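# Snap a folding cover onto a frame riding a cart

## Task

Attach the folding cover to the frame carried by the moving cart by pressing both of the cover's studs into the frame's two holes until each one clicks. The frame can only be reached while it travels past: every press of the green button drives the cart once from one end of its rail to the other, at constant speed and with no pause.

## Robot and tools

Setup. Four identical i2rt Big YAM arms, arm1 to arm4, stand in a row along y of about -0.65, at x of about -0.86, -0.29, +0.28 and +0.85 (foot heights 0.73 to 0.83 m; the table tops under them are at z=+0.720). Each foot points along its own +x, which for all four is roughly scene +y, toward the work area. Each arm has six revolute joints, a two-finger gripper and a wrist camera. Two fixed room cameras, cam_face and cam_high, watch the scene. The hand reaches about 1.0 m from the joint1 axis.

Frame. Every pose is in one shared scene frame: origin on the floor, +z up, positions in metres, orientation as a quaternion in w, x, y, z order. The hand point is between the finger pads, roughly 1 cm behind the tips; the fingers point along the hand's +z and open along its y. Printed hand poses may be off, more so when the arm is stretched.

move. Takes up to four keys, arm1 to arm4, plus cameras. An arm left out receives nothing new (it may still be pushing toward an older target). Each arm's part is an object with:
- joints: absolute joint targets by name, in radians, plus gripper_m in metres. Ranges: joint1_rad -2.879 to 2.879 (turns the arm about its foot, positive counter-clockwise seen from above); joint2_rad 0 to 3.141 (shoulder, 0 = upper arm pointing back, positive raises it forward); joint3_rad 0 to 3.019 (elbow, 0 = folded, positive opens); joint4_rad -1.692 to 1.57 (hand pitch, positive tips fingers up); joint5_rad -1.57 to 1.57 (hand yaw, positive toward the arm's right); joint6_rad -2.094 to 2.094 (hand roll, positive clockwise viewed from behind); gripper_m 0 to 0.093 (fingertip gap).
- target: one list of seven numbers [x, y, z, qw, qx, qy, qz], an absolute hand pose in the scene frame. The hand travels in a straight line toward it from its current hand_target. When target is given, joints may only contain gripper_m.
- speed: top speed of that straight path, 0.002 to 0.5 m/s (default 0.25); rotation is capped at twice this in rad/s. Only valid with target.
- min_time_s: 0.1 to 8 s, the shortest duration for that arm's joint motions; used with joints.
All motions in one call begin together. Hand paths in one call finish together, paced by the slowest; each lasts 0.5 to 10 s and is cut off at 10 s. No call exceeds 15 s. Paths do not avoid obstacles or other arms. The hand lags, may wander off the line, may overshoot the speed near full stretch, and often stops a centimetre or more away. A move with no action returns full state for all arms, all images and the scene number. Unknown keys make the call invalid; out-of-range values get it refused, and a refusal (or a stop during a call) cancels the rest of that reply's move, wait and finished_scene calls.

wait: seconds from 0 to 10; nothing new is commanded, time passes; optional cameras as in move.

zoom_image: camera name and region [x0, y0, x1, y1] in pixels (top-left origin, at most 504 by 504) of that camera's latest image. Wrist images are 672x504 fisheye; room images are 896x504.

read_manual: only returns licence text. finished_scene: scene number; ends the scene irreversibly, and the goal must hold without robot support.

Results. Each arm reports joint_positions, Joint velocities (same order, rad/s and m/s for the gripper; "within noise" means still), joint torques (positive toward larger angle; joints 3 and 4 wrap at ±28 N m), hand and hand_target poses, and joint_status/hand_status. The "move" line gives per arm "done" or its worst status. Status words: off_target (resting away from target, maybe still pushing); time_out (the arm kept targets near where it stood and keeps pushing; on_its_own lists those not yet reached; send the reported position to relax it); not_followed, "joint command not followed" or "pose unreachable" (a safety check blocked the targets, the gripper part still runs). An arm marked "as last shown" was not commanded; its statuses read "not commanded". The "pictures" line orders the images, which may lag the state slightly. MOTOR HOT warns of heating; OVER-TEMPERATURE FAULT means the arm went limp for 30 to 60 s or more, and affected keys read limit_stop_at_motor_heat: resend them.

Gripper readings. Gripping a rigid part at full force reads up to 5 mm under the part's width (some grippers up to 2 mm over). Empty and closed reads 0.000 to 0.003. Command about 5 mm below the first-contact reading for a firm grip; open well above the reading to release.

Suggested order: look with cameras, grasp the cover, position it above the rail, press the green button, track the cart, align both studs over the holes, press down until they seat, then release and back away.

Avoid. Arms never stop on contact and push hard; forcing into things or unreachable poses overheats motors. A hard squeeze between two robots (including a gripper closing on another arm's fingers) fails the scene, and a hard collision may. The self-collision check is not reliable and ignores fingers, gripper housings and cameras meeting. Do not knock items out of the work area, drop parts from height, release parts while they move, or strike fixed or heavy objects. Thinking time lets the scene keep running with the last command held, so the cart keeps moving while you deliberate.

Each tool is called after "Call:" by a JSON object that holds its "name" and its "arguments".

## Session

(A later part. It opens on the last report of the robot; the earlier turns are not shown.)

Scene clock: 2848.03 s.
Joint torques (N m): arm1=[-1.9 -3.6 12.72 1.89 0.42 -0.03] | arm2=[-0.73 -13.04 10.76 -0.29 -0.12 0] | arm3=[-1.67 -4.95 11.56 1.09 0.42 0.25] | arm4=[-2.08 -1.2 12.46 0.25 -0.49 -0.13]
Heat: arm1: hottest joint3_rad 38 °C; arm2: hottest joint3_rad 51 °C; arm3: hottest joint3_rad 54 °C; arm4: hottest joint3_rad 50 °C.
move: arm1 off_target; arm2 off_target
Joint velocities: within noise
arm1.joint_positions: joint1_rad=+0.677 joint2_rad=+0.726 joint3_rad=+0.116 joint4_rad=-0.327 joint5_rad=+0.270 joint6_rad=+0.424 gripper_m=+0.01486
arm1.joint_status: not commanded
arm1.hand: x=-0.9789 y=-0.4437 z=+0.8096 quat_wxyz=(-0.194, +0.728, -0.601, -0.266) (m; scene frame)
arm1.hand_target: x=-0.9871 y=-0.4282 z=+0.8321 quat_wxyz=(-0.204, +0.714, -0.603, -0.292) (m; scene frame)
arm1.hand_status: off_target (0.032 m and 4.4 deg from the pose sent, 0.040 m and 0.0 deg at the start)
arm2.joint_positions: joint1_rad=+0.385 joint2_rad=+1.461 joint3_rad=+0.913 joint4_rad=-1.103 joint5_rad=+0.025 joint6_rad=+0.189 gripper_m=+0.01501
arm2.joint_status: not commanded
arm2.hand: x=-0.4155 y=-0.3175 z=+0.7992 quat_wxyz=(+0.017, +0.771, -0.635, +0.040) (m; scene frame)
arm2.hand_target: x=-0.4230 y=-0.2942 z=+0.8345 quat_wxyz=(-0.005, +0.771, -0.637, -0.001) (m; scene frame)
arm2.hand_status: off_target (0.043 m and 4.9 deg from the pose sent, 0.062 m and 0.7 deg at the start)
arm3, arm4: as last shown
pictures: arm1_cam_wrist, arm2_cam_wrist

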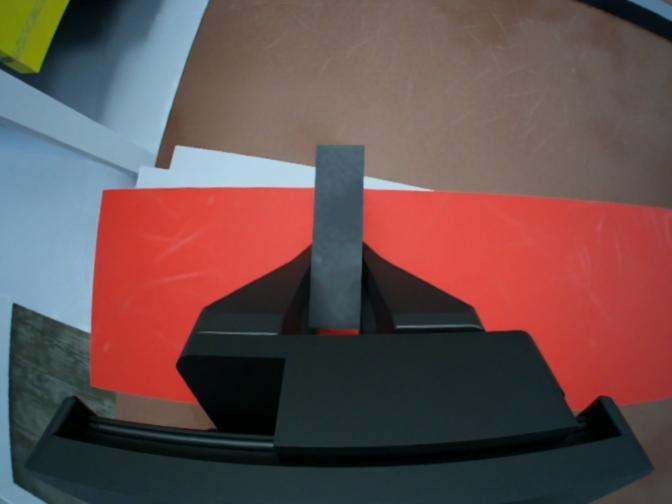

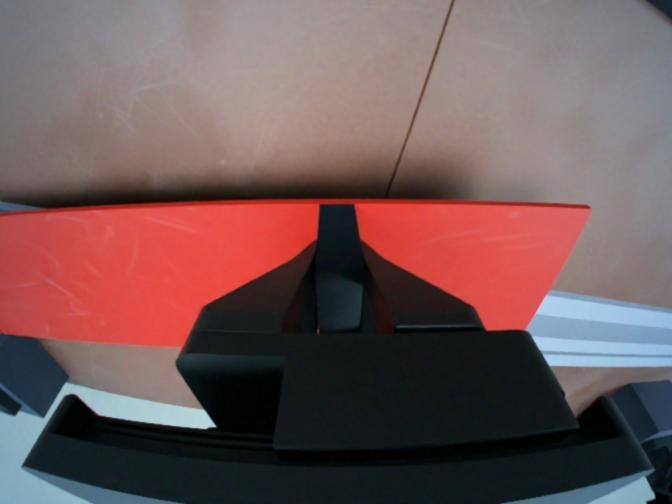

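Call:
{"name": "move", "arguments": {"arm1": {"target":[-0.93,-0.385,0.875,-0.209,0.708,-0.606,-0.295],"speed":0.12}, "arm2": {"target":[-0.37,-0.28,0.875,0.0,0.7716,-0.6361,0.0],"speed":0.12}, "cameras": []}}

Call:
{"name": "move", "arguments": {"arm1": {"target":[-0.80,-0.375,0.875,-0.209,0.708,-0.606,-0.295],"speed":0.12}, "arm2": {"target":[-0.24,-0.29,0.875,0.0,0.7581,-0.6521,0.0],"speed":0.12}, "cameras": ["arm1_cam_wrist","arm2_cam_wrist","cam_high"]}}

Scene clock: 2856.03 s.
Joint torques (N m): arm1=[-2.08 -2.61 17.51 1.55 -0.78 0.2] | arm2=[-0.44 -13.16 12.33 -0.55 -0.84 -0.21] | arm3=[-1.55 -4.84 11.63 1.05 0.42 0.25] | arm4=[-2.14 -1.38 12.49 0.31 -0.5 -0.14]
Heat: arm1: hottest joint3_rad 40 °C; arm2: hottest joint3_rad 53 °C; arm3: hottest joint3_rad 54 °C; arm4: hottest joint3_rad 50 °C.
move: arm1 off_target; arm2 off_target
Joint velocities: within noise
arm1.joint_positions: joint1_rad=+0.240 joint2_rad=+0.645 joint3_rad=+0.156 joint4_rad=-0.431 joint5_rad=+0.012 joint6_rad=+0.074 gripper_m=+0.01486
arm1.joint_status: not commanded
arm1.hand: x=-0.9222 y=-0.4178 z=+0.8267 quat_wxyz=(-0.191, +0.731, -0.606, -0.251) (m; scene frame)
arm1.hand_target: x=-0.9298 y=-0.3865 z=+0.8737 quat_wxyz=(-0.209, +0.707, -0.608, -0.295) (m; scene frame)
arm1.hand_status: off_target (0.059 m and 6.1 deg from the pose sent, 0.101 m and 4.4 deg at the start)
arm2.joint_positions: joint1_rad=+0.229 joint2_rad=+1.414 joint3_rad=+0.959 joint4_rad=-1.215 joint5_rad=+0.037 joint6_rad=+0.065 gripper_m=+0.01501
arm2.joint_status: not commanded
arm2.hand: x=-0.3587 y=-0.3064 z=+0.8310 quat_wxyz=(+0.023, +0.761, -0.646, +0.049) (m; scene frame)
arm2.hand_target: x=-0.3690 y=-0.2819 z=+0.8743 quat_wxyz=(-0.001, +0.769, -0.639, -0.001) (m; scene frame)
arm2.hand_status: off_target (0.053 m and 6.4 deg from the pose sent, 0.096 m and 4.9 deg at the start)
arm3, arm4: as last shown
pictures: none
No camera images: "cameras" was empty.

Scene clock: 2857.93 s.
Joint torques (N m): arm1=[-0.62 -2.61 15.64 0.38 -2.22 0.42] | arm2=[-1.2 -12.98 9.59 -0.61 -0.51 -0.36] | arm3=[-1.79 -4.84 11.56 1.06 0.42 0.25] | arm4=[-2.14 -1.26 12.44 0.27 -0.5 -0.14]
Heat: arm1: hottest joint3_rad 40 °C; arm2: hottest joint3_rad 53 °C; arm3: hottest joint3_rad 54 °C; arm4: hottest joint3_rad 50 °C.
move: arm1 off_target; arm2 off_target
Joint velocities: within noise
arm1.joint_positions: joint1_rad=-0.519 joint2_rad=+0.809 joint3_rad=+0.252 joint4_rad=-0.456 joint5_rad=-0.448 joint6_rad=-0.536 gripper_m=+0.01486
arm1.joint_status: not commanded
arm1.hand: x=-0.8045 y=-0.3963 z=+0.8462 quat_wxyz=(-0.203, +0.720, -0.605, -0.271) (m; scene frame)
arm1.hand_target: x=-0.7997 y=-0.3753 z=+0.8755 quat_wxyz=(-0.209, +0.705, -0.609, -0.298) (m; scene frame)
arm1.hand_status: off_target (0.036 m and 3.2 deg from the pose sent, 0.138 m and 6.1 deg at the start)
arm2.joint_positions: joint1_rad=-0.113 joint2_rad=+1.372 joint3_rad=+0.959 joint4_rad=-1.215 joint5_rad=+0.022 joint6_rad=-0.239 gripper_m=+0.01501
arm2.joint_status: not commanded
arm2.hand: x=-0.2425 y=-0.3010 z=+0.8429 quat_wxyz=(+0.026, +0.749, -0.662, +0.024) (m; scene frame)
arm2.hand_target: x=-0.2408 y=-0.2912 z=+0.8741 quat_wxyz=(+0.001, +0.758, -0.652, +0.000) (m; scene frame)
arm2.hand_status: off_target (0.034 m and 4.3 deg from the pose sent, 0.128 m and 6.3 deg at the start)
arm3, arm4: as last shown
pictures: arm1_cam_wrist, arm2_cam_wrist, cam_high

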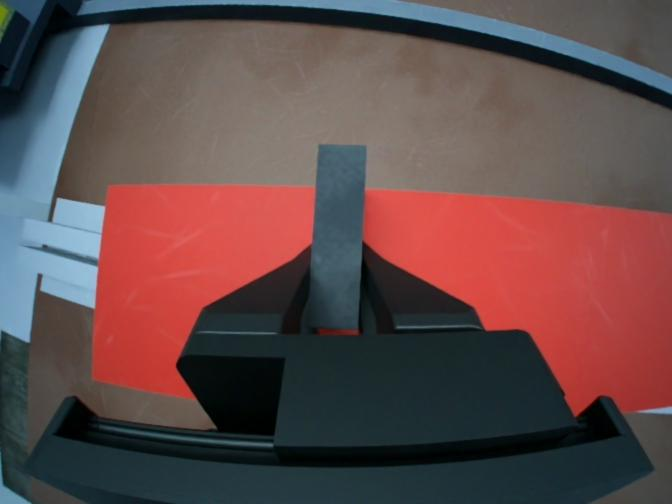

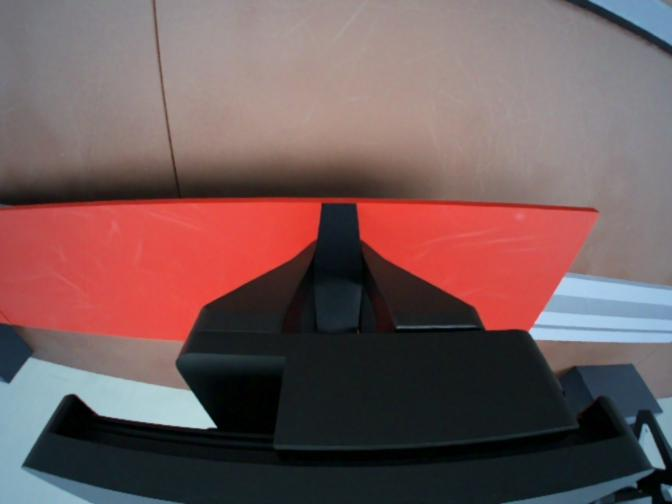

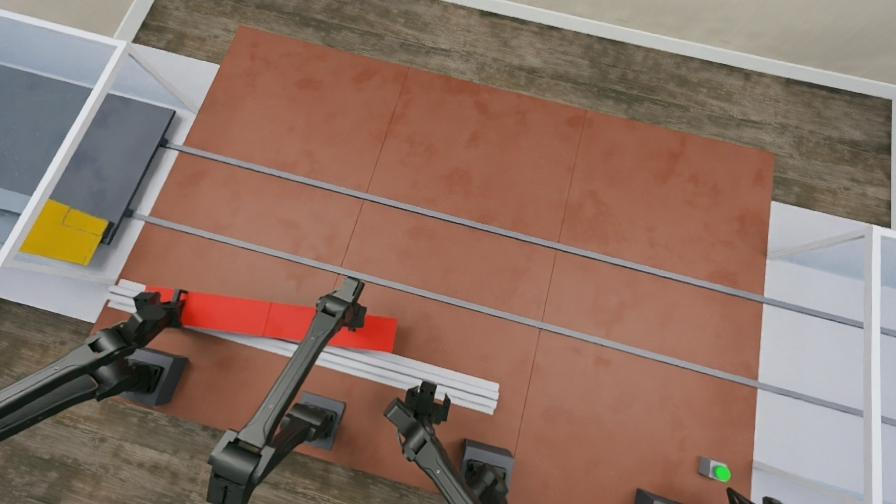

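Call:
{"name": "move", "arguments": {"arm1": {"target":[-0.80,-0.325,0.90,-0.3223,0.6294,-0.6294,-0.3223],"speed":0.08}, "arm2": {"target":[-0.232,-0.30,0.89,-0.1224,0.6964,-0.6964,-0.1224],"speed":0.08}, "cameras": ["arm1_cam_wrist","arm2_cam_wrist","cam_face"]}}

Scene clock: 2876.00 s.
Joint torques (N m): arm1=[-0.56 -3.6 11.59 3.22 0.05 -0.16] | arm2=[-1.26 -9.58 9.55 2.63 -0.53 0.08] | arm3=[-1.49 -5.13 11.56 1.07 0.42 0.25] | arm4=[-2.2 -1.26 12.45 0.27 -0.49 -0.13]
Heat: arm1: hottest joint3_rad 43 °C; arm2: hottest joint3_rad 54 °C; arm3: hottest joint3_rad 54 °C; arm4: hottest joint3_rad 51 °C.
move: arm1 off_target; arm2 off_target
Joint velocities: within noise
arm1.joint_positions: joint1_rad=-0.347 joint2_rad=+0.838 joint3_rad=+0.251 joint4_rad=-0.115 joint5_rad=-0.275 joint6_rad=-0.160 gripper_m=+0.01486
arm1.joint_status: not commanded
arm1.hand: x=-0.8028 y=-0.3375 z=+0.8817 quat_wxyz=(-0.294, +0.628, -0.648, -0.316) (m; scene frame)
arm1.hand_target: x=-0.8008 y=-0.3259 z=+0.8988 quat_wxyz=(-0.319, +0.628, -0.631, -0.324) (m; scene frame)
arm1.hand_status: off_target (0.022 m and 3.9 deg from the pose sent, 0.089 m and 18.4 deg at the start)
arm2.joint_positions: joint1_rad=-0.173 joint2_rad=+1.104 joint3_rad=+0.763 joint4_rad=-0.999 joint5_rad=-0.043 joint6_rad=-0.191 gripper_m=+0.01501
arm2.joint_status: not commanded
arm2.hand: x=-0.2363 y=-0.3225 z=+0.8590 quat_wxyz=(-0.075, +0.709, -0.697, -0.083) (m; scene frame)
arm2.hand_target: x=-0.2322 y=-0.3033 z=+0.8896 quat_wxyz=(-0.119, +0.699, -0.695, -0.120) (m; scene frame)
arm2.hand_status: off_target (0.039 m and 7.2 deg from the pose sent, 0.048 m and 25.0 deg at the start)
arm3, arm4: as last shown
pictures: arm1_cam_wrist, arm2_cam_wrist, cam_face

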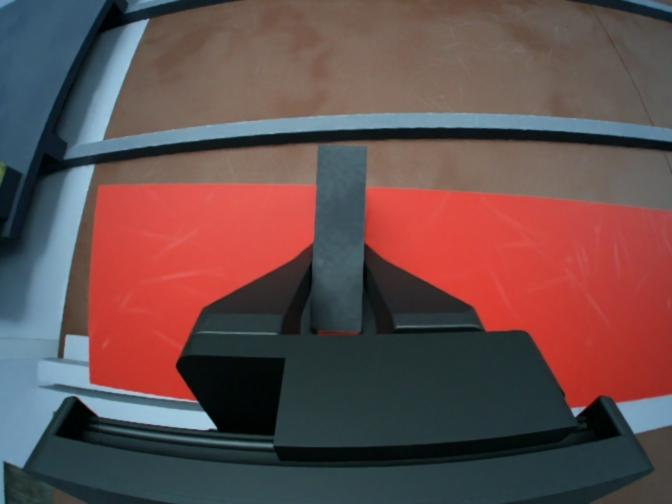

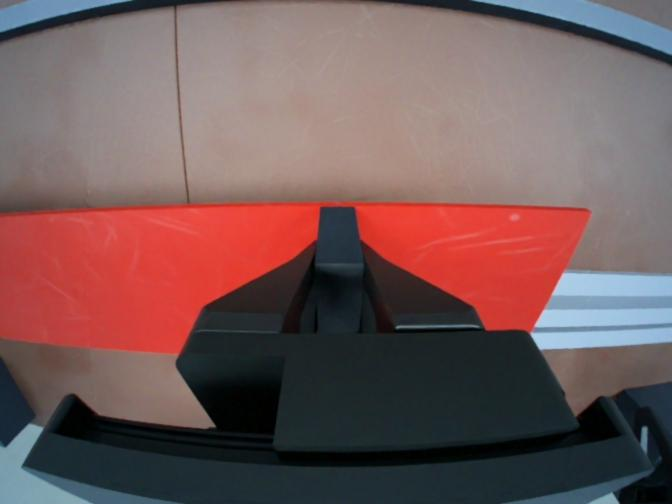

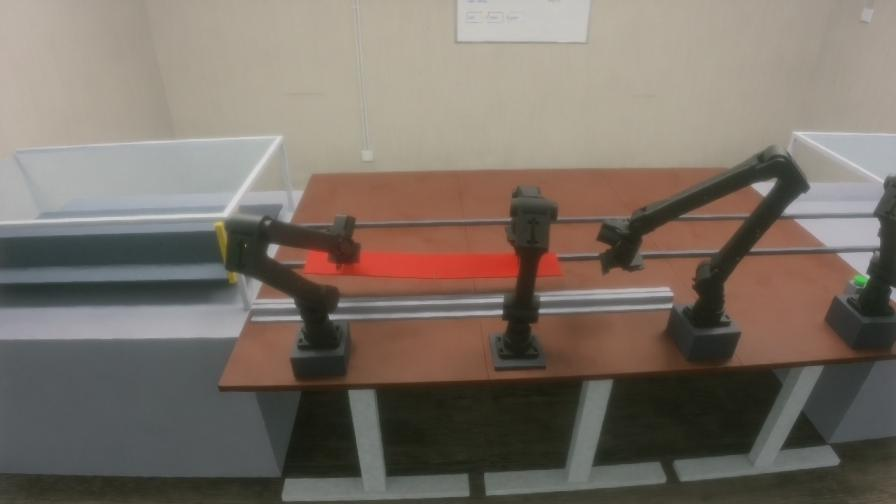

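Call:
{"name": "move", "arguments": {"arm1": {"target":[-0.80,-0.39,0.895,-0.2706,0.6533,-0.6533,-0.2706],"speed":0.08}, "arm2": {"target":[-0.232,-0.38,0.91,-0.1224,0.6964,-0.6964,-0.1224],"speed":0.08}, "cameras": ["arm1_cam_wrist","arm2_cam_wrist"]}}

Call:
{"name": "move", "arguments": {"arm1": {"joints":{"gripper_m":0.0145}}, "arm2": {"joints":{"gripper_m":0.0145}}, "cameras": ["arm1_cam_wrist","arm2_cam_wrist","cam_face"]}}

Scene clock: 2898.07 s.
Joint torques (N m): arm1=[-1.73 -1.96 12.79 1.2 -0.73 -0.11] | arm2=[-1.26 -6.24 10.54 1.11 -0.95 -0.24] | arm3=[-1.55 -4.84 11.59 1.06 0.43 0.24] | arm4=[-2.26 -1.32 12.46 0.27 -0.5 -0.14]
Heat: arm1: hottest joint3_rad 44 °C; arm2: hottest joint3_rad 53 °C; arm3: hottest joint3_rad 54 °C; arm4: hottest joint3_rad 51 °C.
move: arm1 off_target; arm2 off_target
Joint velocities: within noise
arm1.joint_positions: joint1_rad=-0.423 joint2_rad=+0.590 joint3_rad=+0.251 joint4_rad=-0.506 joint5_rad=-0.276 joint6_rad=-0.277 gripper_m=+0.01486
arm1.joint_status: not commanded
arm1.hand: x=-0.8011 y=-0.3943 z=+0.8824 quat_wxyz=(-0.263, +0.652, -0.661, -0.262) (m; scene frame)
arm1.hand_target: x=-0.7995 y=-0.3894 z=+0.8948 quat_wxyz=(-0.273, +0.653, -0.653, -0.268) (m; scene frame)
arm1.hand_status: off_target (0.013 m and 1.6 deg from the pose sent, 0.054 m and 6.5 deg at the start)
arm2.joint_positions: joint1_rad=-0.238 joint2_rad=+0.840 joint3_rad=+0.665 joint4_rad=-1.124 joint5_rad=-0.050 joint6_rad=-0.207 gripper_m=+0.01499
arm2.joint_status: not commanded
arm2.hand: x=-0.2325 y=-0.3906 z=+0.8819 quat_wxyz=(-0.093, +0.690, -0.711, -0.094) (m; scene frame)
arm2.hand_target: x=-0.2321 y=-0.3799 z=+0.9095 quat_wxyz=(-0.122, +0.694, -0.699, -0.122) (m; scene frame)
arm2.hand_status: off_target (0.030 m and 5.1 deg from the pose sent, 0.077 m and 7.2 deg at the start)
arm3, arm4: as last shown
pictures: arm1_cam_wrist, arm2_cam_wrist

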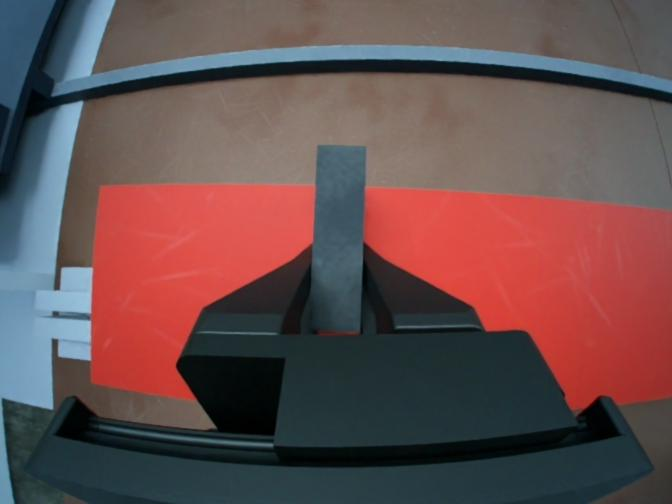

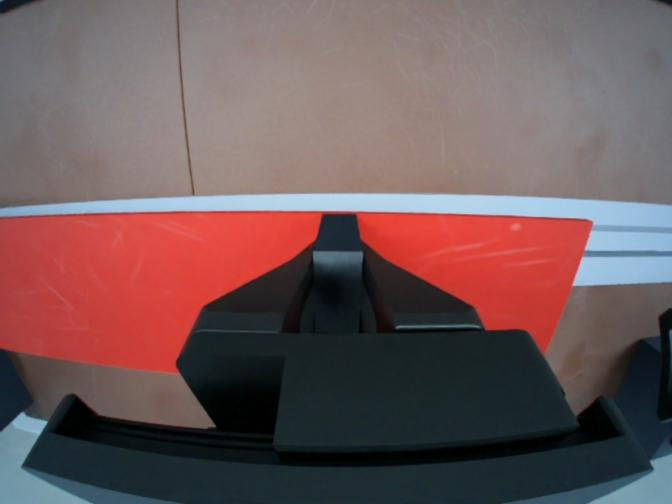

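Scene clock: 2898.37 s.
Joint torques (N m): arm1=[-1.2 -2.14 12.89 1.24 -0.76 -0.11] | arm2=[-1.26 -6.24 10.54 1.11 -0.95 -0.24] | arm3=[-1.49 -4.84 11.6 1.06 0.42 0.25] | arm4=[-2.08 -1.26 12.45 0.28 -0.5 -0.13]
Heat: arm1: hottest joint3_rad 44 °C; arm2: hottest joint3_rad 53 °C; arm3: hottest joint3_rad 54 °C; arm4: hottest joint3_rad 51 °C.
move: arm1 done; arm2 done
Joint velocities: within noise
arm1.joint_positions: joint1_rad=-0.423 joint2_rad=+0.590 joint3_rad=+0.251 joint4_rad=-0.506 joint5_rad=-0.276 joint6_rad=-0.277 gripper_m=+0.01486
arm1.joint_status: all done
arm1.hand: x=-0.8011 y=-0.3943 z=+0.8824 quat_wxyz=(-0.263, +0.652, -0.661, -0.262) (m; scene frame)
arm1.hand_target: x=-0.7995 y=-0.3894 z=+0.8948 quat_wxyz=(-0.273, +0.653, -0.653, -0.268) (m; scene frame)
arm1.hand_status: not commanded
arm2.joint_positions: joint1_rad=-0.238 joint2_rad=+0.840 joint3_rad=+0.665 joint4_rad=-1.124 joint5_rad=-0.050 joint6_rad=-0.207 gripper_m=+0.01499
arm2.joint_status: all done
arm2.hand: x=-0.2325 y=-0.3906 z=+0.8819 quat_wxyz=(-0.093, +0.690, -0.711, -0.094) (m; scene frame)
arm2.hand_target: x=-0.2321 y=-0.3799 z=+0.9095 quat_wxyz=(-0.122, +0.694, -0.699, -0.122) (m; scene frame)
arm2.hand_status: not commanded
arm3, arm4: as last shown
pictures: arm1_cam_wrist, arm2_cam_wrist, cam_face

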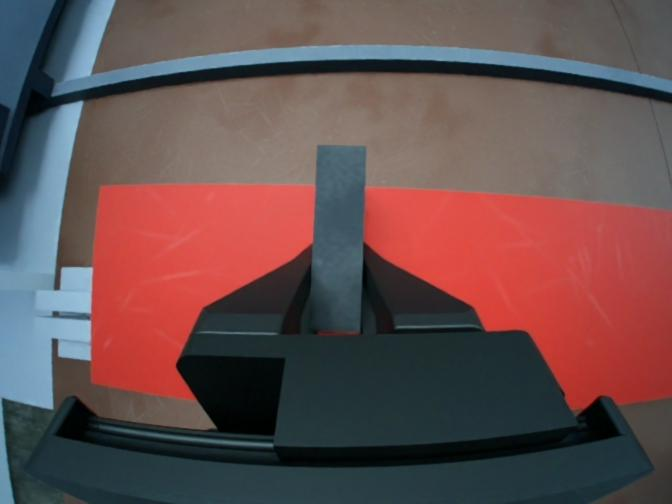

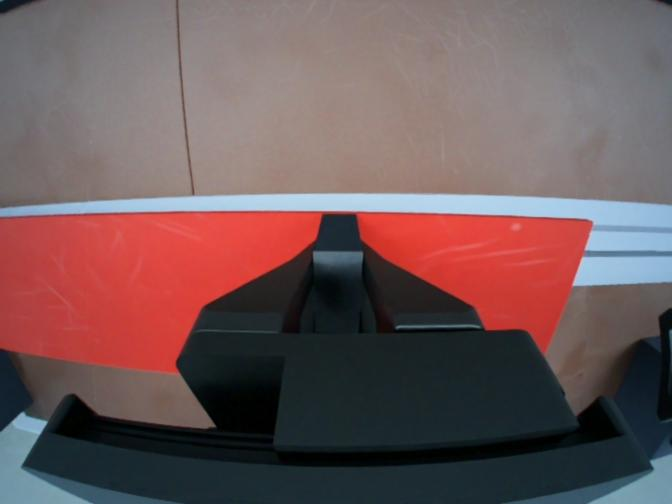

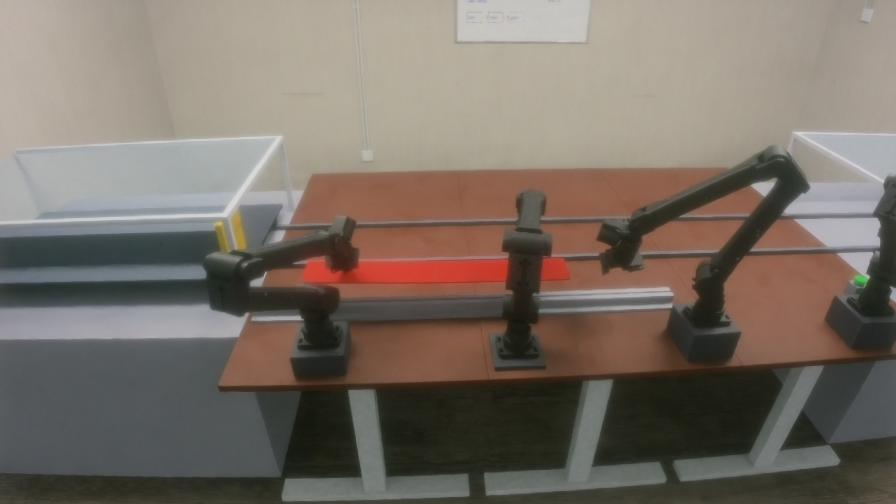

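Call:
{"name": "move", "arguments": {"arm1": {"joints":{"gripper_m":0.0158}}, "arm2": {"joints":{"gripper_m":0.0158}}, "cameras": ["arm2_cam_wrist"]}}

Call:
{"name": "move", "arguments": {"arm1": {"joints":{"gripper_m":0.0168}}, "arm2": {"joints":{"gripper_m":0.0168}}, "cameras": ["arm1_cam_wrist","arm2_cam_wrist"]}}

Scene clock: 2901.50 s.
Joint torques (N m): arm1=[-1.2 -1.85 12.79 1.4 -0.69 -0.11] | arm2=[-1.26 -6.01 10.54 1.11 -0.76 -0.15] | arm3=[-1.49 -4.95 11.56 1.1 0.43 0.26] | arm4=[-2.08 -1.26 12.44 0.28 -0.5 -0.14]
Heat: arm1: hottest joint3_rad 44 °C; arm2: hottest joint3_rad 53 °C; arm3: hottest joint3_rad 54 °C; arm4: hottest joint3_rad 51 °C.
move: arm1 done; arm2 done
Joint velocities: within noise
arm1.joint_positions: joint1_rad=-0.424 joint2_rad=+0.590 joint3_rad=+0.251 joint4_rad=-0.512 joint5_rad=-0.278 joint6_rad=-0.285 gripper_m=+0.01598
arm1.joint_status: all done
arm1.hand: x=-0.8014 y=-0.3954 z=+0.8815 quat_wxyz=(-0.261, +0.655, -0.660, -0.260) (m; scene frame)
arm1.hand_target: x=-0.7992 y=-0.3897 z=+0.8947 quat_wxyz=(-0.273, +0.654, -0.653, -0.267) (m; scene frame)
arm1.hand_status: not commanded
arm2.joint_positions: joint1_rad=-0.238 joint2_rad=+0.837 joint3_rad=+0.665 joint4_rad=-1.124 joint5_rad=-0.055 joint6_rad=-0.216 gripper_m=+0.01605
arm2.joint_status: all done
arm2.hand: x=-0.2333 y=-0.3905 z=+0.8827 quat_wxyz=(-0.093, +0.694, -0.708, -0.096) (m; scene frame)
arm2.hand_target: x=-0.2319 y=-0.3799 z=+0.9096 quat_wxyz=(-0.123, +0.694, -0.699, -0.122) (m; scene frame)
arm2.hand_status: not commanded
arm3.joint_positions: joint1_rad=+1.077 joint2_rad=+1.177 joint3_rad=+0.540 joint4_rad=-0.710 joint5_rad=+0.453 joint6_rad=+1.015 gripper_m=+0.08510
arm3.joint_status: not commanded
arm3.hand: x=+0.0490 y=-0.4510 z=+0.8719 quat_wxyz=(-0.190, +0.697, -0.672, -0.160) (m; scene frame)
arm3.hand_target: x=+0.0312 y=-0.4417 z=+0.8841 quat_wxyz=(-0.185, +0.687, -0.680, -0.179) (m; scene frame)
arm3.hand_status: not commanded
arm4.joint_positions: joint1_rad=-1.012 joint2_rad=+0.823 joint3_rad=+0.249 joint4_rad=-0.739 joint5_rad=-0.529 joint6_rad=-0.975 gripper_m=+0.00043
arm4.joint_status: not commanded
arm4.hand: x=+0.9797 y=-0.4784 z=+0.8545 quat_wxyz=(-0.181, +0.672, -0.684, -0.218) (m; scene frame)
arm4.hand_target: x=+0.9978 y=-0.4697 z=+0.8759 quat_wxyz=(-0.207, +0.677, -0.674, -0.211) (m; scene frame)
arm4.hand_status: not commanded
pictures: arm2_cam_wrist

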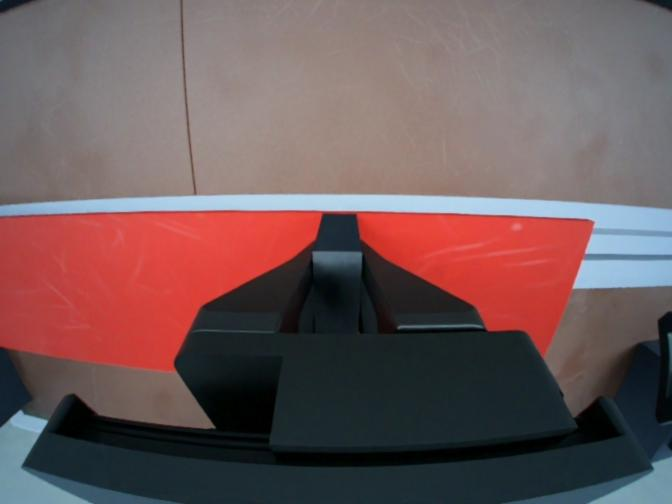

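Scene clock: 2902.13 s.
Joint torques (N m): arm1=[-1.49 -2.73 12.83 1.94 -0.57 -0.08] | arm2=[-1.26 -5.42 10.56 1.13 -0.23 0.03] | arm3=[-1.61 -4.89 11.58 1.07 0.43 0.24] | arm4=[-2.2 -1.26 12.48 0.25 -0.49 -0.13]
Heat: arm1: hottest joint3_rad 44 °C; arm2: hottest joint3_rad 53 °C; arm3: hottest joint3_rad 54 °C; arm4: hottest joint3_rad 51 °C.
move: arm1 done; arm2 done
Joint velocities: within noise
arm1.joint_positions: joint1_rad=-0.426 joint2_rad=+0.591 joint3_rad=+0.251 joint4_rad=-0.525 joint5_rad=-0.281 joint6_rad=-0.278 gripper_m=+0.01679
arm1.joint_status: all done
arm1.hand: x=-0.8024 y=-0.3975 z=+0.8793 quat_wxyz=(-0.254, +0.653, -0.664, -0.260) (m; scene frame)
arm1.hand_target: x=-0.7990 y=-0.3897 z=+0.8944 quat_wxyz=(-0.272, +0.652, -0.655, -0.268) (m; scene frame)
arm1.hand_status: not commanded
arm2.joint_positions: joint1_rad=-0.231 joint2_rad=+0.829 joint3_rad=+0.665 joint4_rad=-1.124 joint5_rad=-0.072 joint6_rad=-0.242 gripper_m=+0.01683
arm2.joint_status: all done
arm2.hand: x=-0.2377 y=-0.3897 z=+0.8847 quat_wxyz=(-0.093, +0.705, -0.695, -0.104) (m; scene frame)
arm2.hand_target: x=-0.2338 y=-0.3796 z=+0.9098 quat_wxyz=(-0.123, +0.699, -0.694, -0.123) (m; scene frame)
arm2.hand_status: not commanded
arm3, arm4: as last shown
pictures: arm1_cam_wrist, arm2_cam_wrist

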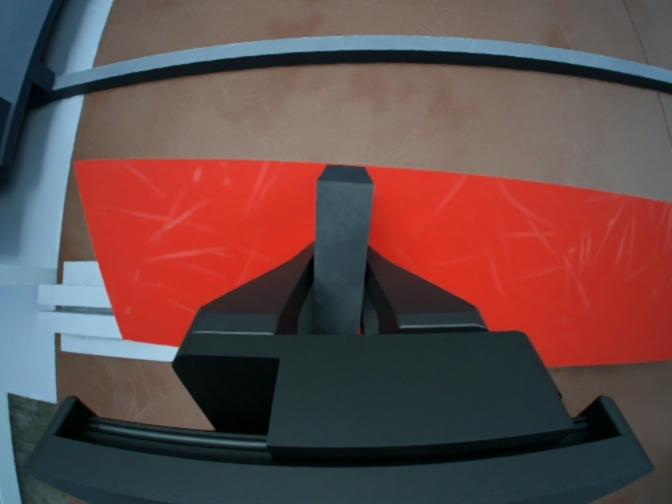

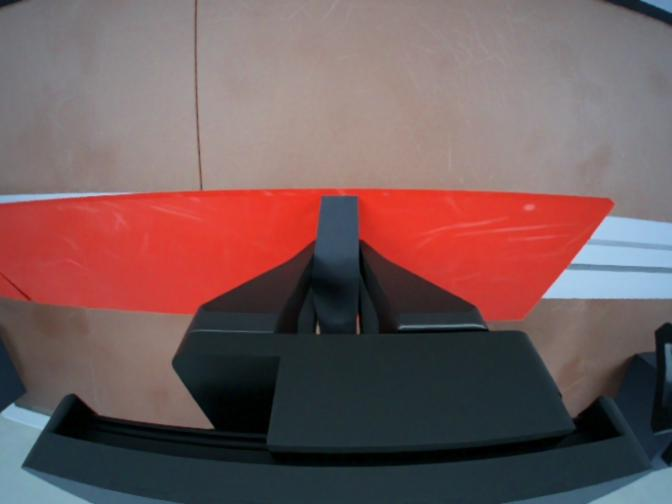

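Call:
{"name": "wait", "arguments": {"seconds": 1, "cameras": ["arm1_cam_wrist","arm2_cam_wrist","cam_face"]}}

Scene clock: 2904.83 s.
Joint torques (N m): arm1=[-1.14 -1.85 12.72 2.09 -0.51 -0.09] | arm2=[-1.26 -5.42 10.56 1.13 -0.23 0.04] | arm3=[-1.61 -4.84 11.6 1.09 0.43 0.25] | arm4=[-2.08 -1.26 12.48 0.24 -0.49 -0.13]
Heat: arm1: hottest joint3_rad 45 °C; arm2: hottest joint3_rad 53 °C; arm3: hottest joint3_rad 54 °C; arm4: hottest joint3_rad 51 °C.
Joint velocities: within noise
arm1.joint_positions: joint1_rad=-0.426 joint2_rad=+0.591 joint3_rad=+0.251 joint4_rad=-0.525 joint5_rad=-0.281 joint6_rad=-0.278 gripper_m=+0.01679
arm1.joint_status: all done
arm1.hand: x=-0.8024 y=-0.3975 z=+0.8793 quat_wxyz=(-0.254, +0.653, -0.664, -0.260) (m; scene frame)
arm1.hand_target: x=-0.7990 y=-0.3897 z=+0.8944 quat_wxyz=(-0.272, +0.652, -0.655, -0.268) (m; scene frame)
arm1.hand_status: not commanded
arm2.joint_positions: joint1_rad=-0.231 joint2_rad=+0.829 joint3_rad=+0.665 joint4_rad=-1.124 joint5_rad=-0.072 joint6_rad=-0.242 gripper_m=+0.01683
arm2.joint_status: all done
arm2.hand: x=-0.2377 y=-0.3897 z=+0.8847 quat_wxyz=(-0.093, +0.705, -0.695, -0.104) (m; scene frame)
arm2.hand_target: x=-0.2338 y=-0.3796 z=+0.9098 quat_wxyz=(-0.123, +0.699, -0.694, -0.123) (m; scene frame)
arm2.hand_status: not commanded
arm3.joint_positions: joint1_rad=+1.077 joint2_rad=+1.177 joint3_rad=+0.540 joint4_rad=-0.710 joint5_rad=+0.453 joint6_rad=+1.015 gripper_m=+0.08510
arm3.joint_status: not commanded
arm3.hand: x=+0.0490 y=-0.4510 z=+0.8719 quat_wxyz=(-0.190, +0.697, -0.672, -0.160) (m; scene frame)
arm3.hand_target: x=+0.0312 y=-0.4417 z=+0.8841 quat_wxyz=(-0.185, +0.687, -0.680, -0.179) (m; scene frame)
arm3.hand_status: not commanded
arm4.joint_positions: joint1_rad=-1.012 joint2_rad=+0.823 joint3_rad=+0.249 joint4_rad=-0.739 joint5_rad=-0.529 joint6_rad=-0.975 gripper_m=+0.00043
arm4.joint_status: not commanded
arm4.hand: x=+0.9797 y=-0.4784 z=+0.8545 quat_wxyz=(-0.181, +0.672, -0.684, -0.218) (m; scene frame)
arm4.hand_target: x=+0.9978 y=-0.4697 z=+0.8759 quat_wxyz=(-0.207, +0.677, -0.674, -0.211) (m; scene frame)
arm4.hand_status: not commanded
wait: 1.00 s; at rest from the start
pictures: arm1_cam_wrist, arm2_cam_wrist, cam_face

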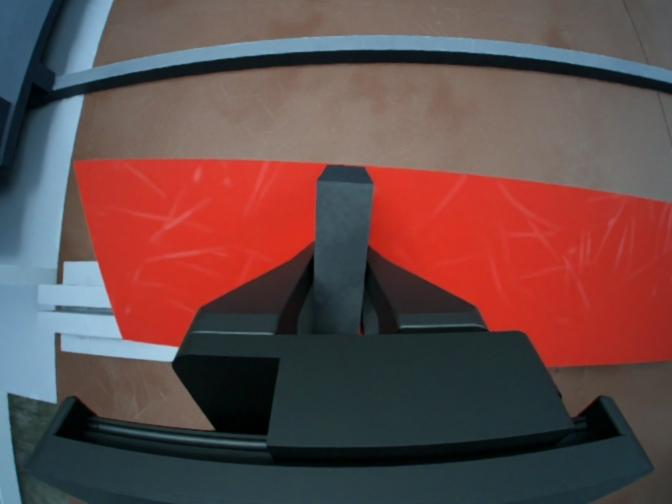

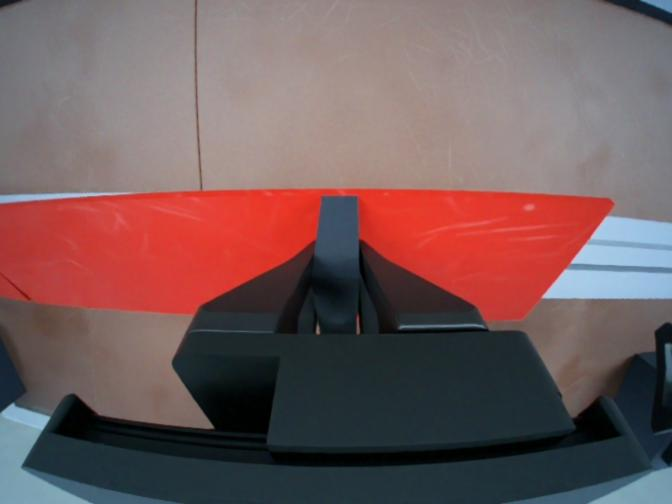

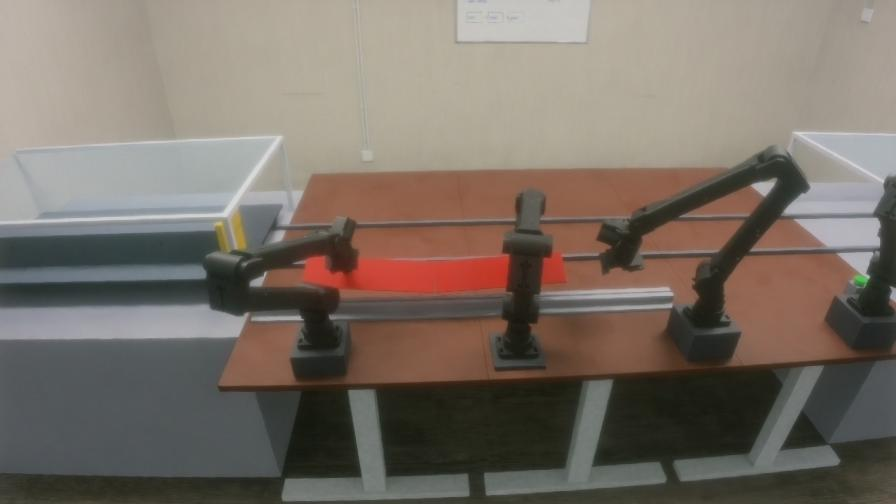

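Call:
{"name": "move", "arguments": {"arm1": {"joints":{"gripper_m":0.0175}}, "arm2": {"joints":{"gripper_m":0.0175}}, "cameras": ["arm1_cam_wrist","arm2_cam_wrist"]}}

Scene clock: 2907.97 s.
Joint torques (N m): arm1=[-1.26 -2.78 12.97 1.98 -0.55 -0.09] | arm2=[-1.26 -5.42 10.56 1.13 -0.2 0.05] | arm3=[-1.44 -4.78 11.54 1.09 0.44 0.24] | arm4=[-2.14 -1.32 12.44 0.24 -0.49 -0.13]
Heat: arm1: hottest joint3_rad 45 °C; arm2: hottest joint3_rad 53 °C; arm3: hottest joint3_rad 54 °C; arm4: hottest joint3_rad 51 °C.
move: arm1 done; arm2 done
Joint velocities: within noise
arm1.joint_positions: joint1_rad=-0.427 joint2_rad=+0.591 joint3_rad=+0.251 joint4_rad=-0.525 joint5_rad=-0.281 joint6_rad=-0.278 gripper_m=+0.01746
arm1.joint_status: all done
arm1.hand: x=-0.8020 y=-0.3976 z=+0.8793 quat_wxyz=(-0.254, +0.653, -0.665, -0.259) (m; scene frame)
arm1.hand_target: x=-0.7990 y=-0.3898 z=+0.8944 quat_wxyz=(-0.272, +0.652, -0.655, -0.268) (m; scene frame)
arm1.hand_status: not commanded
arm2.joint_positions: joint1_rad=-0.230 joint2_rad=+0.829 joint3_rad=+0.665 joint4_rad=-1.124 joint5_rad=-0.078 joint6_rad=-0.242 gripper_m=+0.01748
arm2.joint_status: all done
arm2.hand: x=-0.2392 y=-0.3894 z=+0.8848 quat_wxyz=(-0.092, +0.706, -0.694, -0.107) (m; scene frame)
arm2.hand_target: x=-0.2350 y=-0.3793 z=+0.9098 quat_wxyz=(-0.121, +0.699, -0.694, -0.125) (m; scene frame)
arm2.hand_status: not commanded
arm3, arm4: as last shown
pictures: arm1_cam_wrist, arm2_cam_wrist

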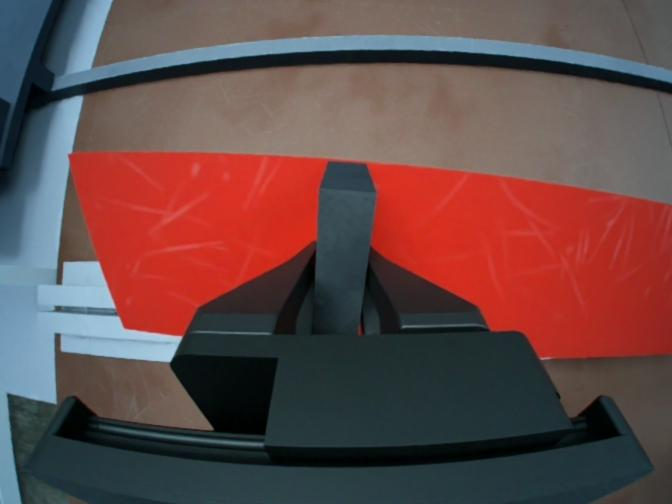

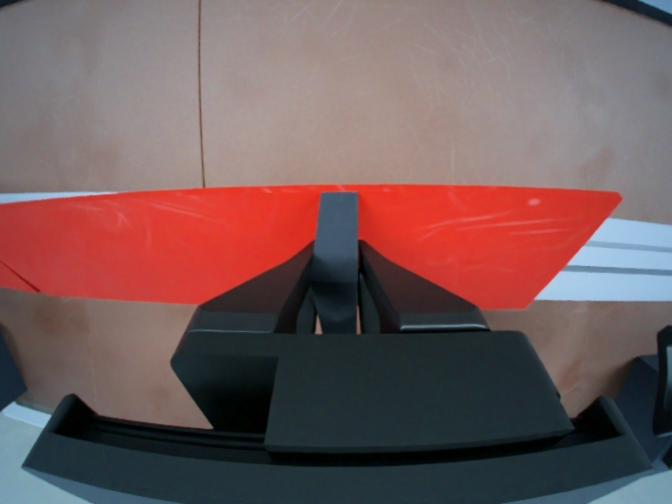

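Call:
{"name": "move", "arguments": {"arm1": {"joints":{"gripper_m":0.0182}}, "arm2": {"joints":{"gripper_m":0.0182}}, "cameras": ["arm1_cam_wrist","arm2_cam_wrist"]}}

Scene clock: 2911.23 s.
Joint torques (N m): arm1=[-0.97 -2.02 12.9 2 -0.44 -0.09] | arm2=[-1.26 -5.42 11.06 1.33 -0.9 0.27] | arm3=[-1.49 -4.89 11.58 1.09 0.42 0.25] | arm4=[-2.08 -1.32 12.46 0.24 -0.49 -0.13]
Heat: arm1: hottest joint3_rad 45 °C; arm2: hottest joint3_rad 53 °C; arm3: hottest joint3_rad 54 °C; arm4: hottest joint3_rad 51 °C.
move: arm1 done; arm2 done
Joint velocities: within noise
arm1.joint_positions: joint1_rad=-0.429 joint2_rad=+0.578 joint3_rad=+0.252 joint4_rad=-0.525 joint5_rad=-0.286 joint6_rad=-0.278 gripper_m=+0.01810
arm1.joint_status: all done
arm1.hand: x=-0.8020 y=-0.3965 z=+0.8835 quat_wxyz=(-0.260, +0.652, -0.662, -0.264) (m; scene frame)
arm1.hand_target: x=-0.7990 y=-0.3891 z=+0.8972 quat_wxyz=(-0.276, +0.651, -0.653, -0.270) (m; scene frame)
arm1.hand_status: not commanded
arm2.joint_positions: joint1_rad=-0.235 joint2_rad=+0.829 joint3_rad=+0.657 joint4_rad=-1.130 joint5_rad=-0.052 joint6_rad=-0.265 gripper_m=+0.01851
arm2.joint_status: all done
arm2.hand: x=-0.2345 y=-0.3943 z=+0.8807 quat_wxyz=(-0.094, +0.712, -0.690, -0.091) (m; scene frame)
arm2.hand_target: x=-0.2329 y=-0.3803 z=+0.9092 quat_wxyz=(-0.122, +0.698, -0.696, -0.122) (m; scene frame)
arm2.hand_status: not commanded
arm3, arm4: as last shown
pictures: arm1_cam_wrist, arm2_cam_wrist

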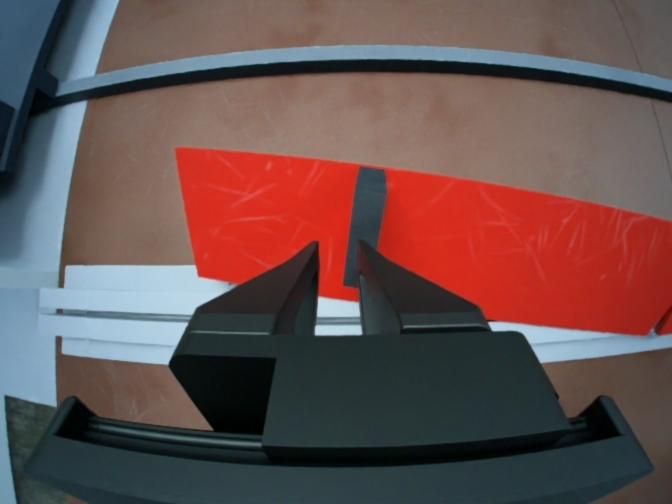

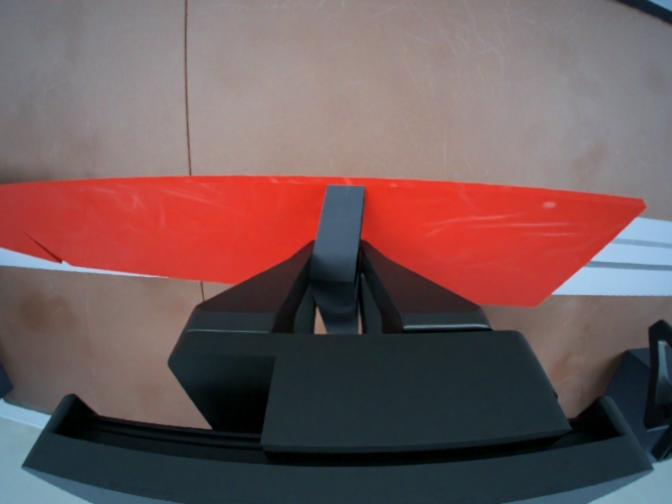

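Call:
{"name": "move", "arguments": {"arm2": {"joints":{"gripper_m":0.010}}, "arm1": {"joints":{"gripper_m":0.06}}, "cameras": ["arm1_cam_wrist","arm2_cam_wrist","cam_face","cam_high"]}}

Call:
{"name": "zoom_image", "arguments": {"camera": "cam_face", "region": [240, 200, 700, 360]}}

Scene clock: 2915.17 s.
Joint torques (N m): arm1=[-1.44 -1.67 12.94 2.15 -0.37 -0.12] | arm2=[-0.97 -5.42 11.07 1.26 -1.09 -0.32] | arm3=[-1.49 -4.95 11.55 1.1 0.42 0.26] | arm4=[-2.26 -1.26 12.44 0.25 -0.5 -0.13]
Heat: arm1: hottest joint3_rad 45 °C; arm2: hottest joint3_rad 53 °C; arm3: hottest joint3_rad 54 °C; arm4: hottest joint3_rad 51 °C.
move: arm1 done; arm2 off_target
Joint velocities: within noise
arm1.joint_positions: joint1_rad=-0.429 joint2_rad=+0.578 joint3_rad=+0.252 joint4_rad=-0.525 joint5_rad=-0.286 joint6_rad=-0.278 gripper_m=+0.05989
arm1.joint_status: all done
arm1.hand: x=-0.8020 y=-0.3965 z=+0.8835 quat_wxyz=(-0.260, +0.652, -0.662, -0.264) (m; scene frame)
arm1.hand_target: x=-0.7989 y=-0.3891 z=+0.8972 quat_wxyz=(-0.276, +0.651, -0.653, -0.270) (m; scene frame)
arm1.hand_status: not commanded
arm2.joint_positions: joint1_rad=-0.241 joint2_rad=+0.829 joint3_rad=+0.657 joint4_rad=-1.129 joint5_rad=-0.046 joint6_rad=-0.199 gripper_m=+0.01645
arm2.joint_status: gripper_m off_target (ended at +0.01646, target +0.01000)
arm2.hand: x=-0.2318 y=-0.3945 z=+0.8808 quat_wxyz=(-0.093, +0.686, -0.715, -0.091) (m; scene frame)
arm2.hand_target: x=-0.2323 y=-0.3804 z=+0.9090 quat_wxyz=(-0.122, +0.694, -0.699, -0.122) (m; scene frame)
arm2.hand_status: not commanded
arm3, arm4: as last shown
pictures: arm1_cam_wrist, arm2_cam_wrist, cam_face, cam_high

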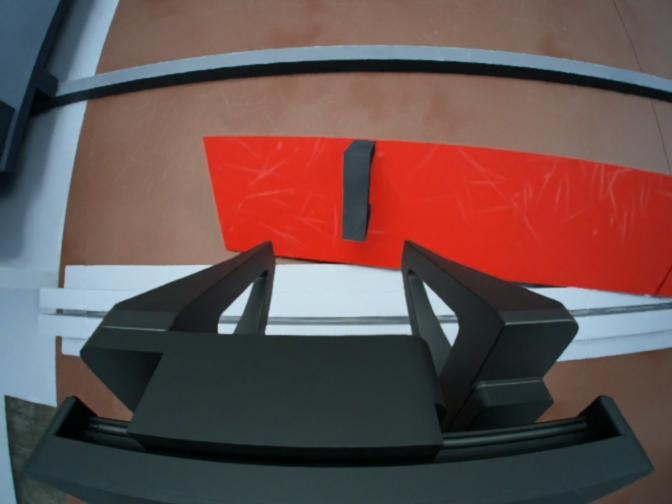

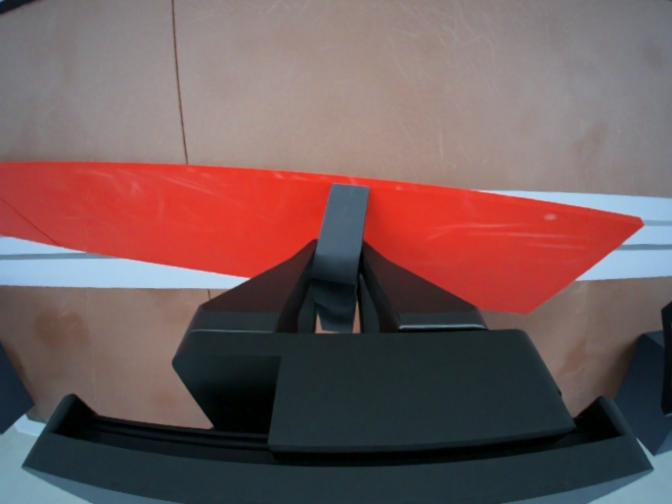

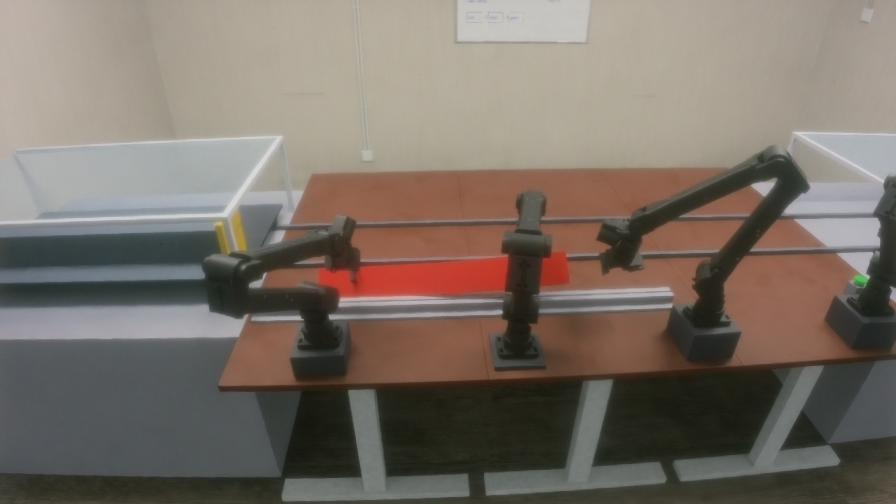

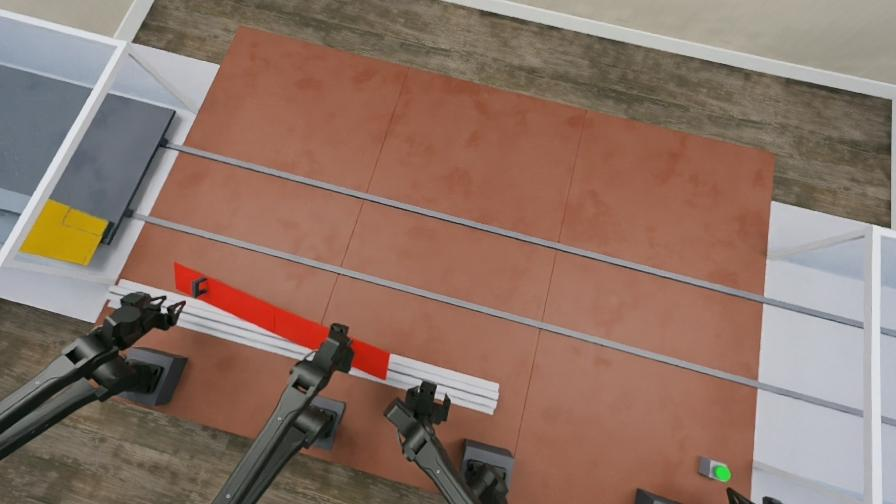

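Scaled by 1.096.

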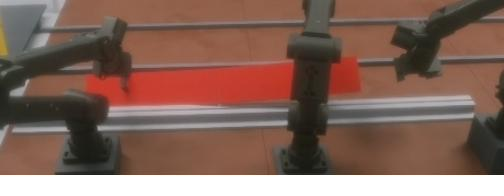

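Call:
{"name": "move", "arguments": {"arm1": {"target":[-0.79,-0.32,0.955,0.1106,0.6984,-0.6984,0.1106],"speed":0.3}, "cameras": ["arm1_cam_wrist"]}}

Scene clock: 2930.00 s.
Joint torques (N m): arm1=[-0.56 -10.11 13.85 -1.02 0.06 0.04] | arm2=[-0.97 -5.36 11.07 1.28 -1.09 -0.32] | arm3=[-1.55 -4.84 11.59 1.07 0.42 0.25] | arm4=[-2.2 -1.32 12.44 0.25 -0.5 -0.14]
Heat: arm1: hottest joint3_rad 47 °C; arm2: hottest joint3_rad 53 °C; arm3: hottest joint3_rad 54 °C; arm4: hottest joint3_rad 51 °C.
move: arm1 off_target
Joint velocities: within noise
arm1.joint_positions: joint1_rad=-0.216 joint2_rad=+1.467 joint3_rad=+1.114 joint4_rad=-1.556 joint5_rad=+0.041 joint6_rad=-0.202 gripper_m=+0.05990
arm1.joint_status: not commanded
arm1.hand: x=-0.7917 y=-0.3375 z=+0.9407 quat_wxyz=(+0.127, +0.701, -0.692, +0.117) (m; scene frame)
arm1.hand_target: x=-0.7904 y=-0.3193 z=+0.9539 quat_wxyz=(+0.111, +0.701, -0.696, +0.109) (m; scene frame)
arm1.hand_status: off_target (0.023 m and 2.1 deg from the pose sent, 0.105 m and 61.5 deg at the start)
arm2, arm3, arm4: as last shown
pictures: arm1_cam_wrist

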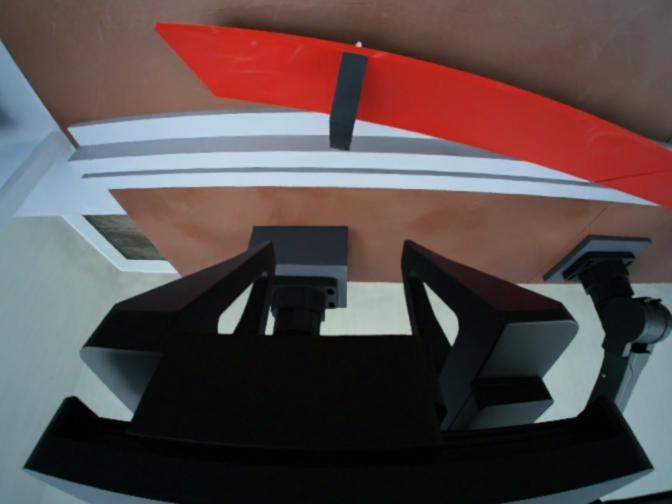

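Call:
{"name": "move", "arguments": {"arm1": {"target":[-0.789,-0.345,0.87,0.1106,0.6984,-0.6984,0.1106],"speed":0.08}, "cameras": ["arm1_cam_wrist","cam_high"]}}

Scene clock: 2958.80 s.
Joint torques (N m): arm1=[-0.5 -9.47 7.88 -0.13 0.11 0.09] | arm2=[-0.97 -5.42 11.07 1.26 -1.09 -0.32] | arm3=[-1.44 -4.89 11.58 1.11 0.43 0.26] | arm4=[-2.32 -1.26 12.44 0.24 -0.5 -0.14]
Heat: arm1: hottest joint3_rad 52 °C; arm2: hottest joint3_rad 54 °C; arm3: hottest joint3_rad 54 °C; arm4: hottest joint3_rad 51 °C.
move: arm1 done
Joint velocities: within noise
arm1.joint_positions: joint1_rad=-0.216 joint2_rad=+1.499 joint3_rad=+0.975 joint4_rad=-1.338 joint5_rad=+0.046 joint6_rad=-0.200 gripper_m=+0.05990
arm1.joint_status: not commanded
arm1.hand: x=-0.7910 y=-0.3427 z=+0.8767 quat_wxyz=(+0.107, +0.703, -0.695, +0.106) (m; scene frame)
arm1.hand_target: x=-0.7893 y=-0.3456 z=+0.8706 quat_wxyz=(+0.110, +0.698, -0.699, +0.110) (m; scene frame)
arm1.hand_status: done (0.007 m and 1.0 deg from the pose sent, 0.071 m and 2.1 deg at the start)
arm2, arm3, arm4: as last shown
pictures: arm1_cam_wrist, cam_high

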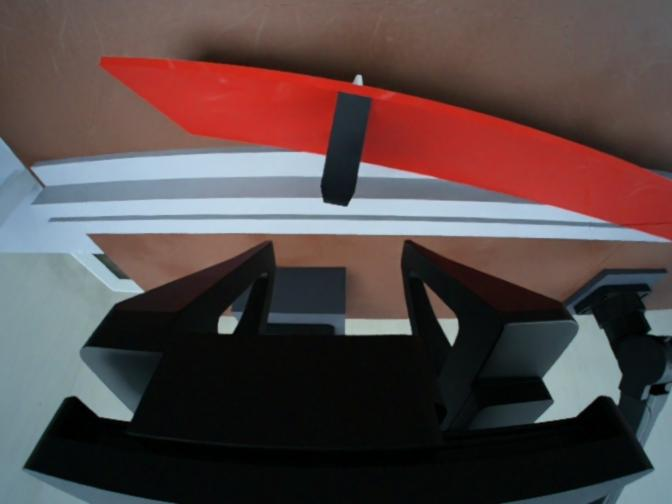

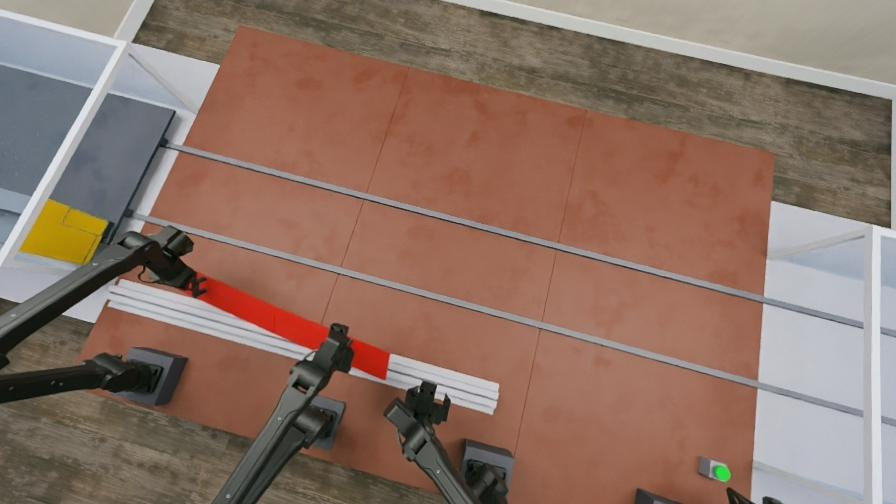

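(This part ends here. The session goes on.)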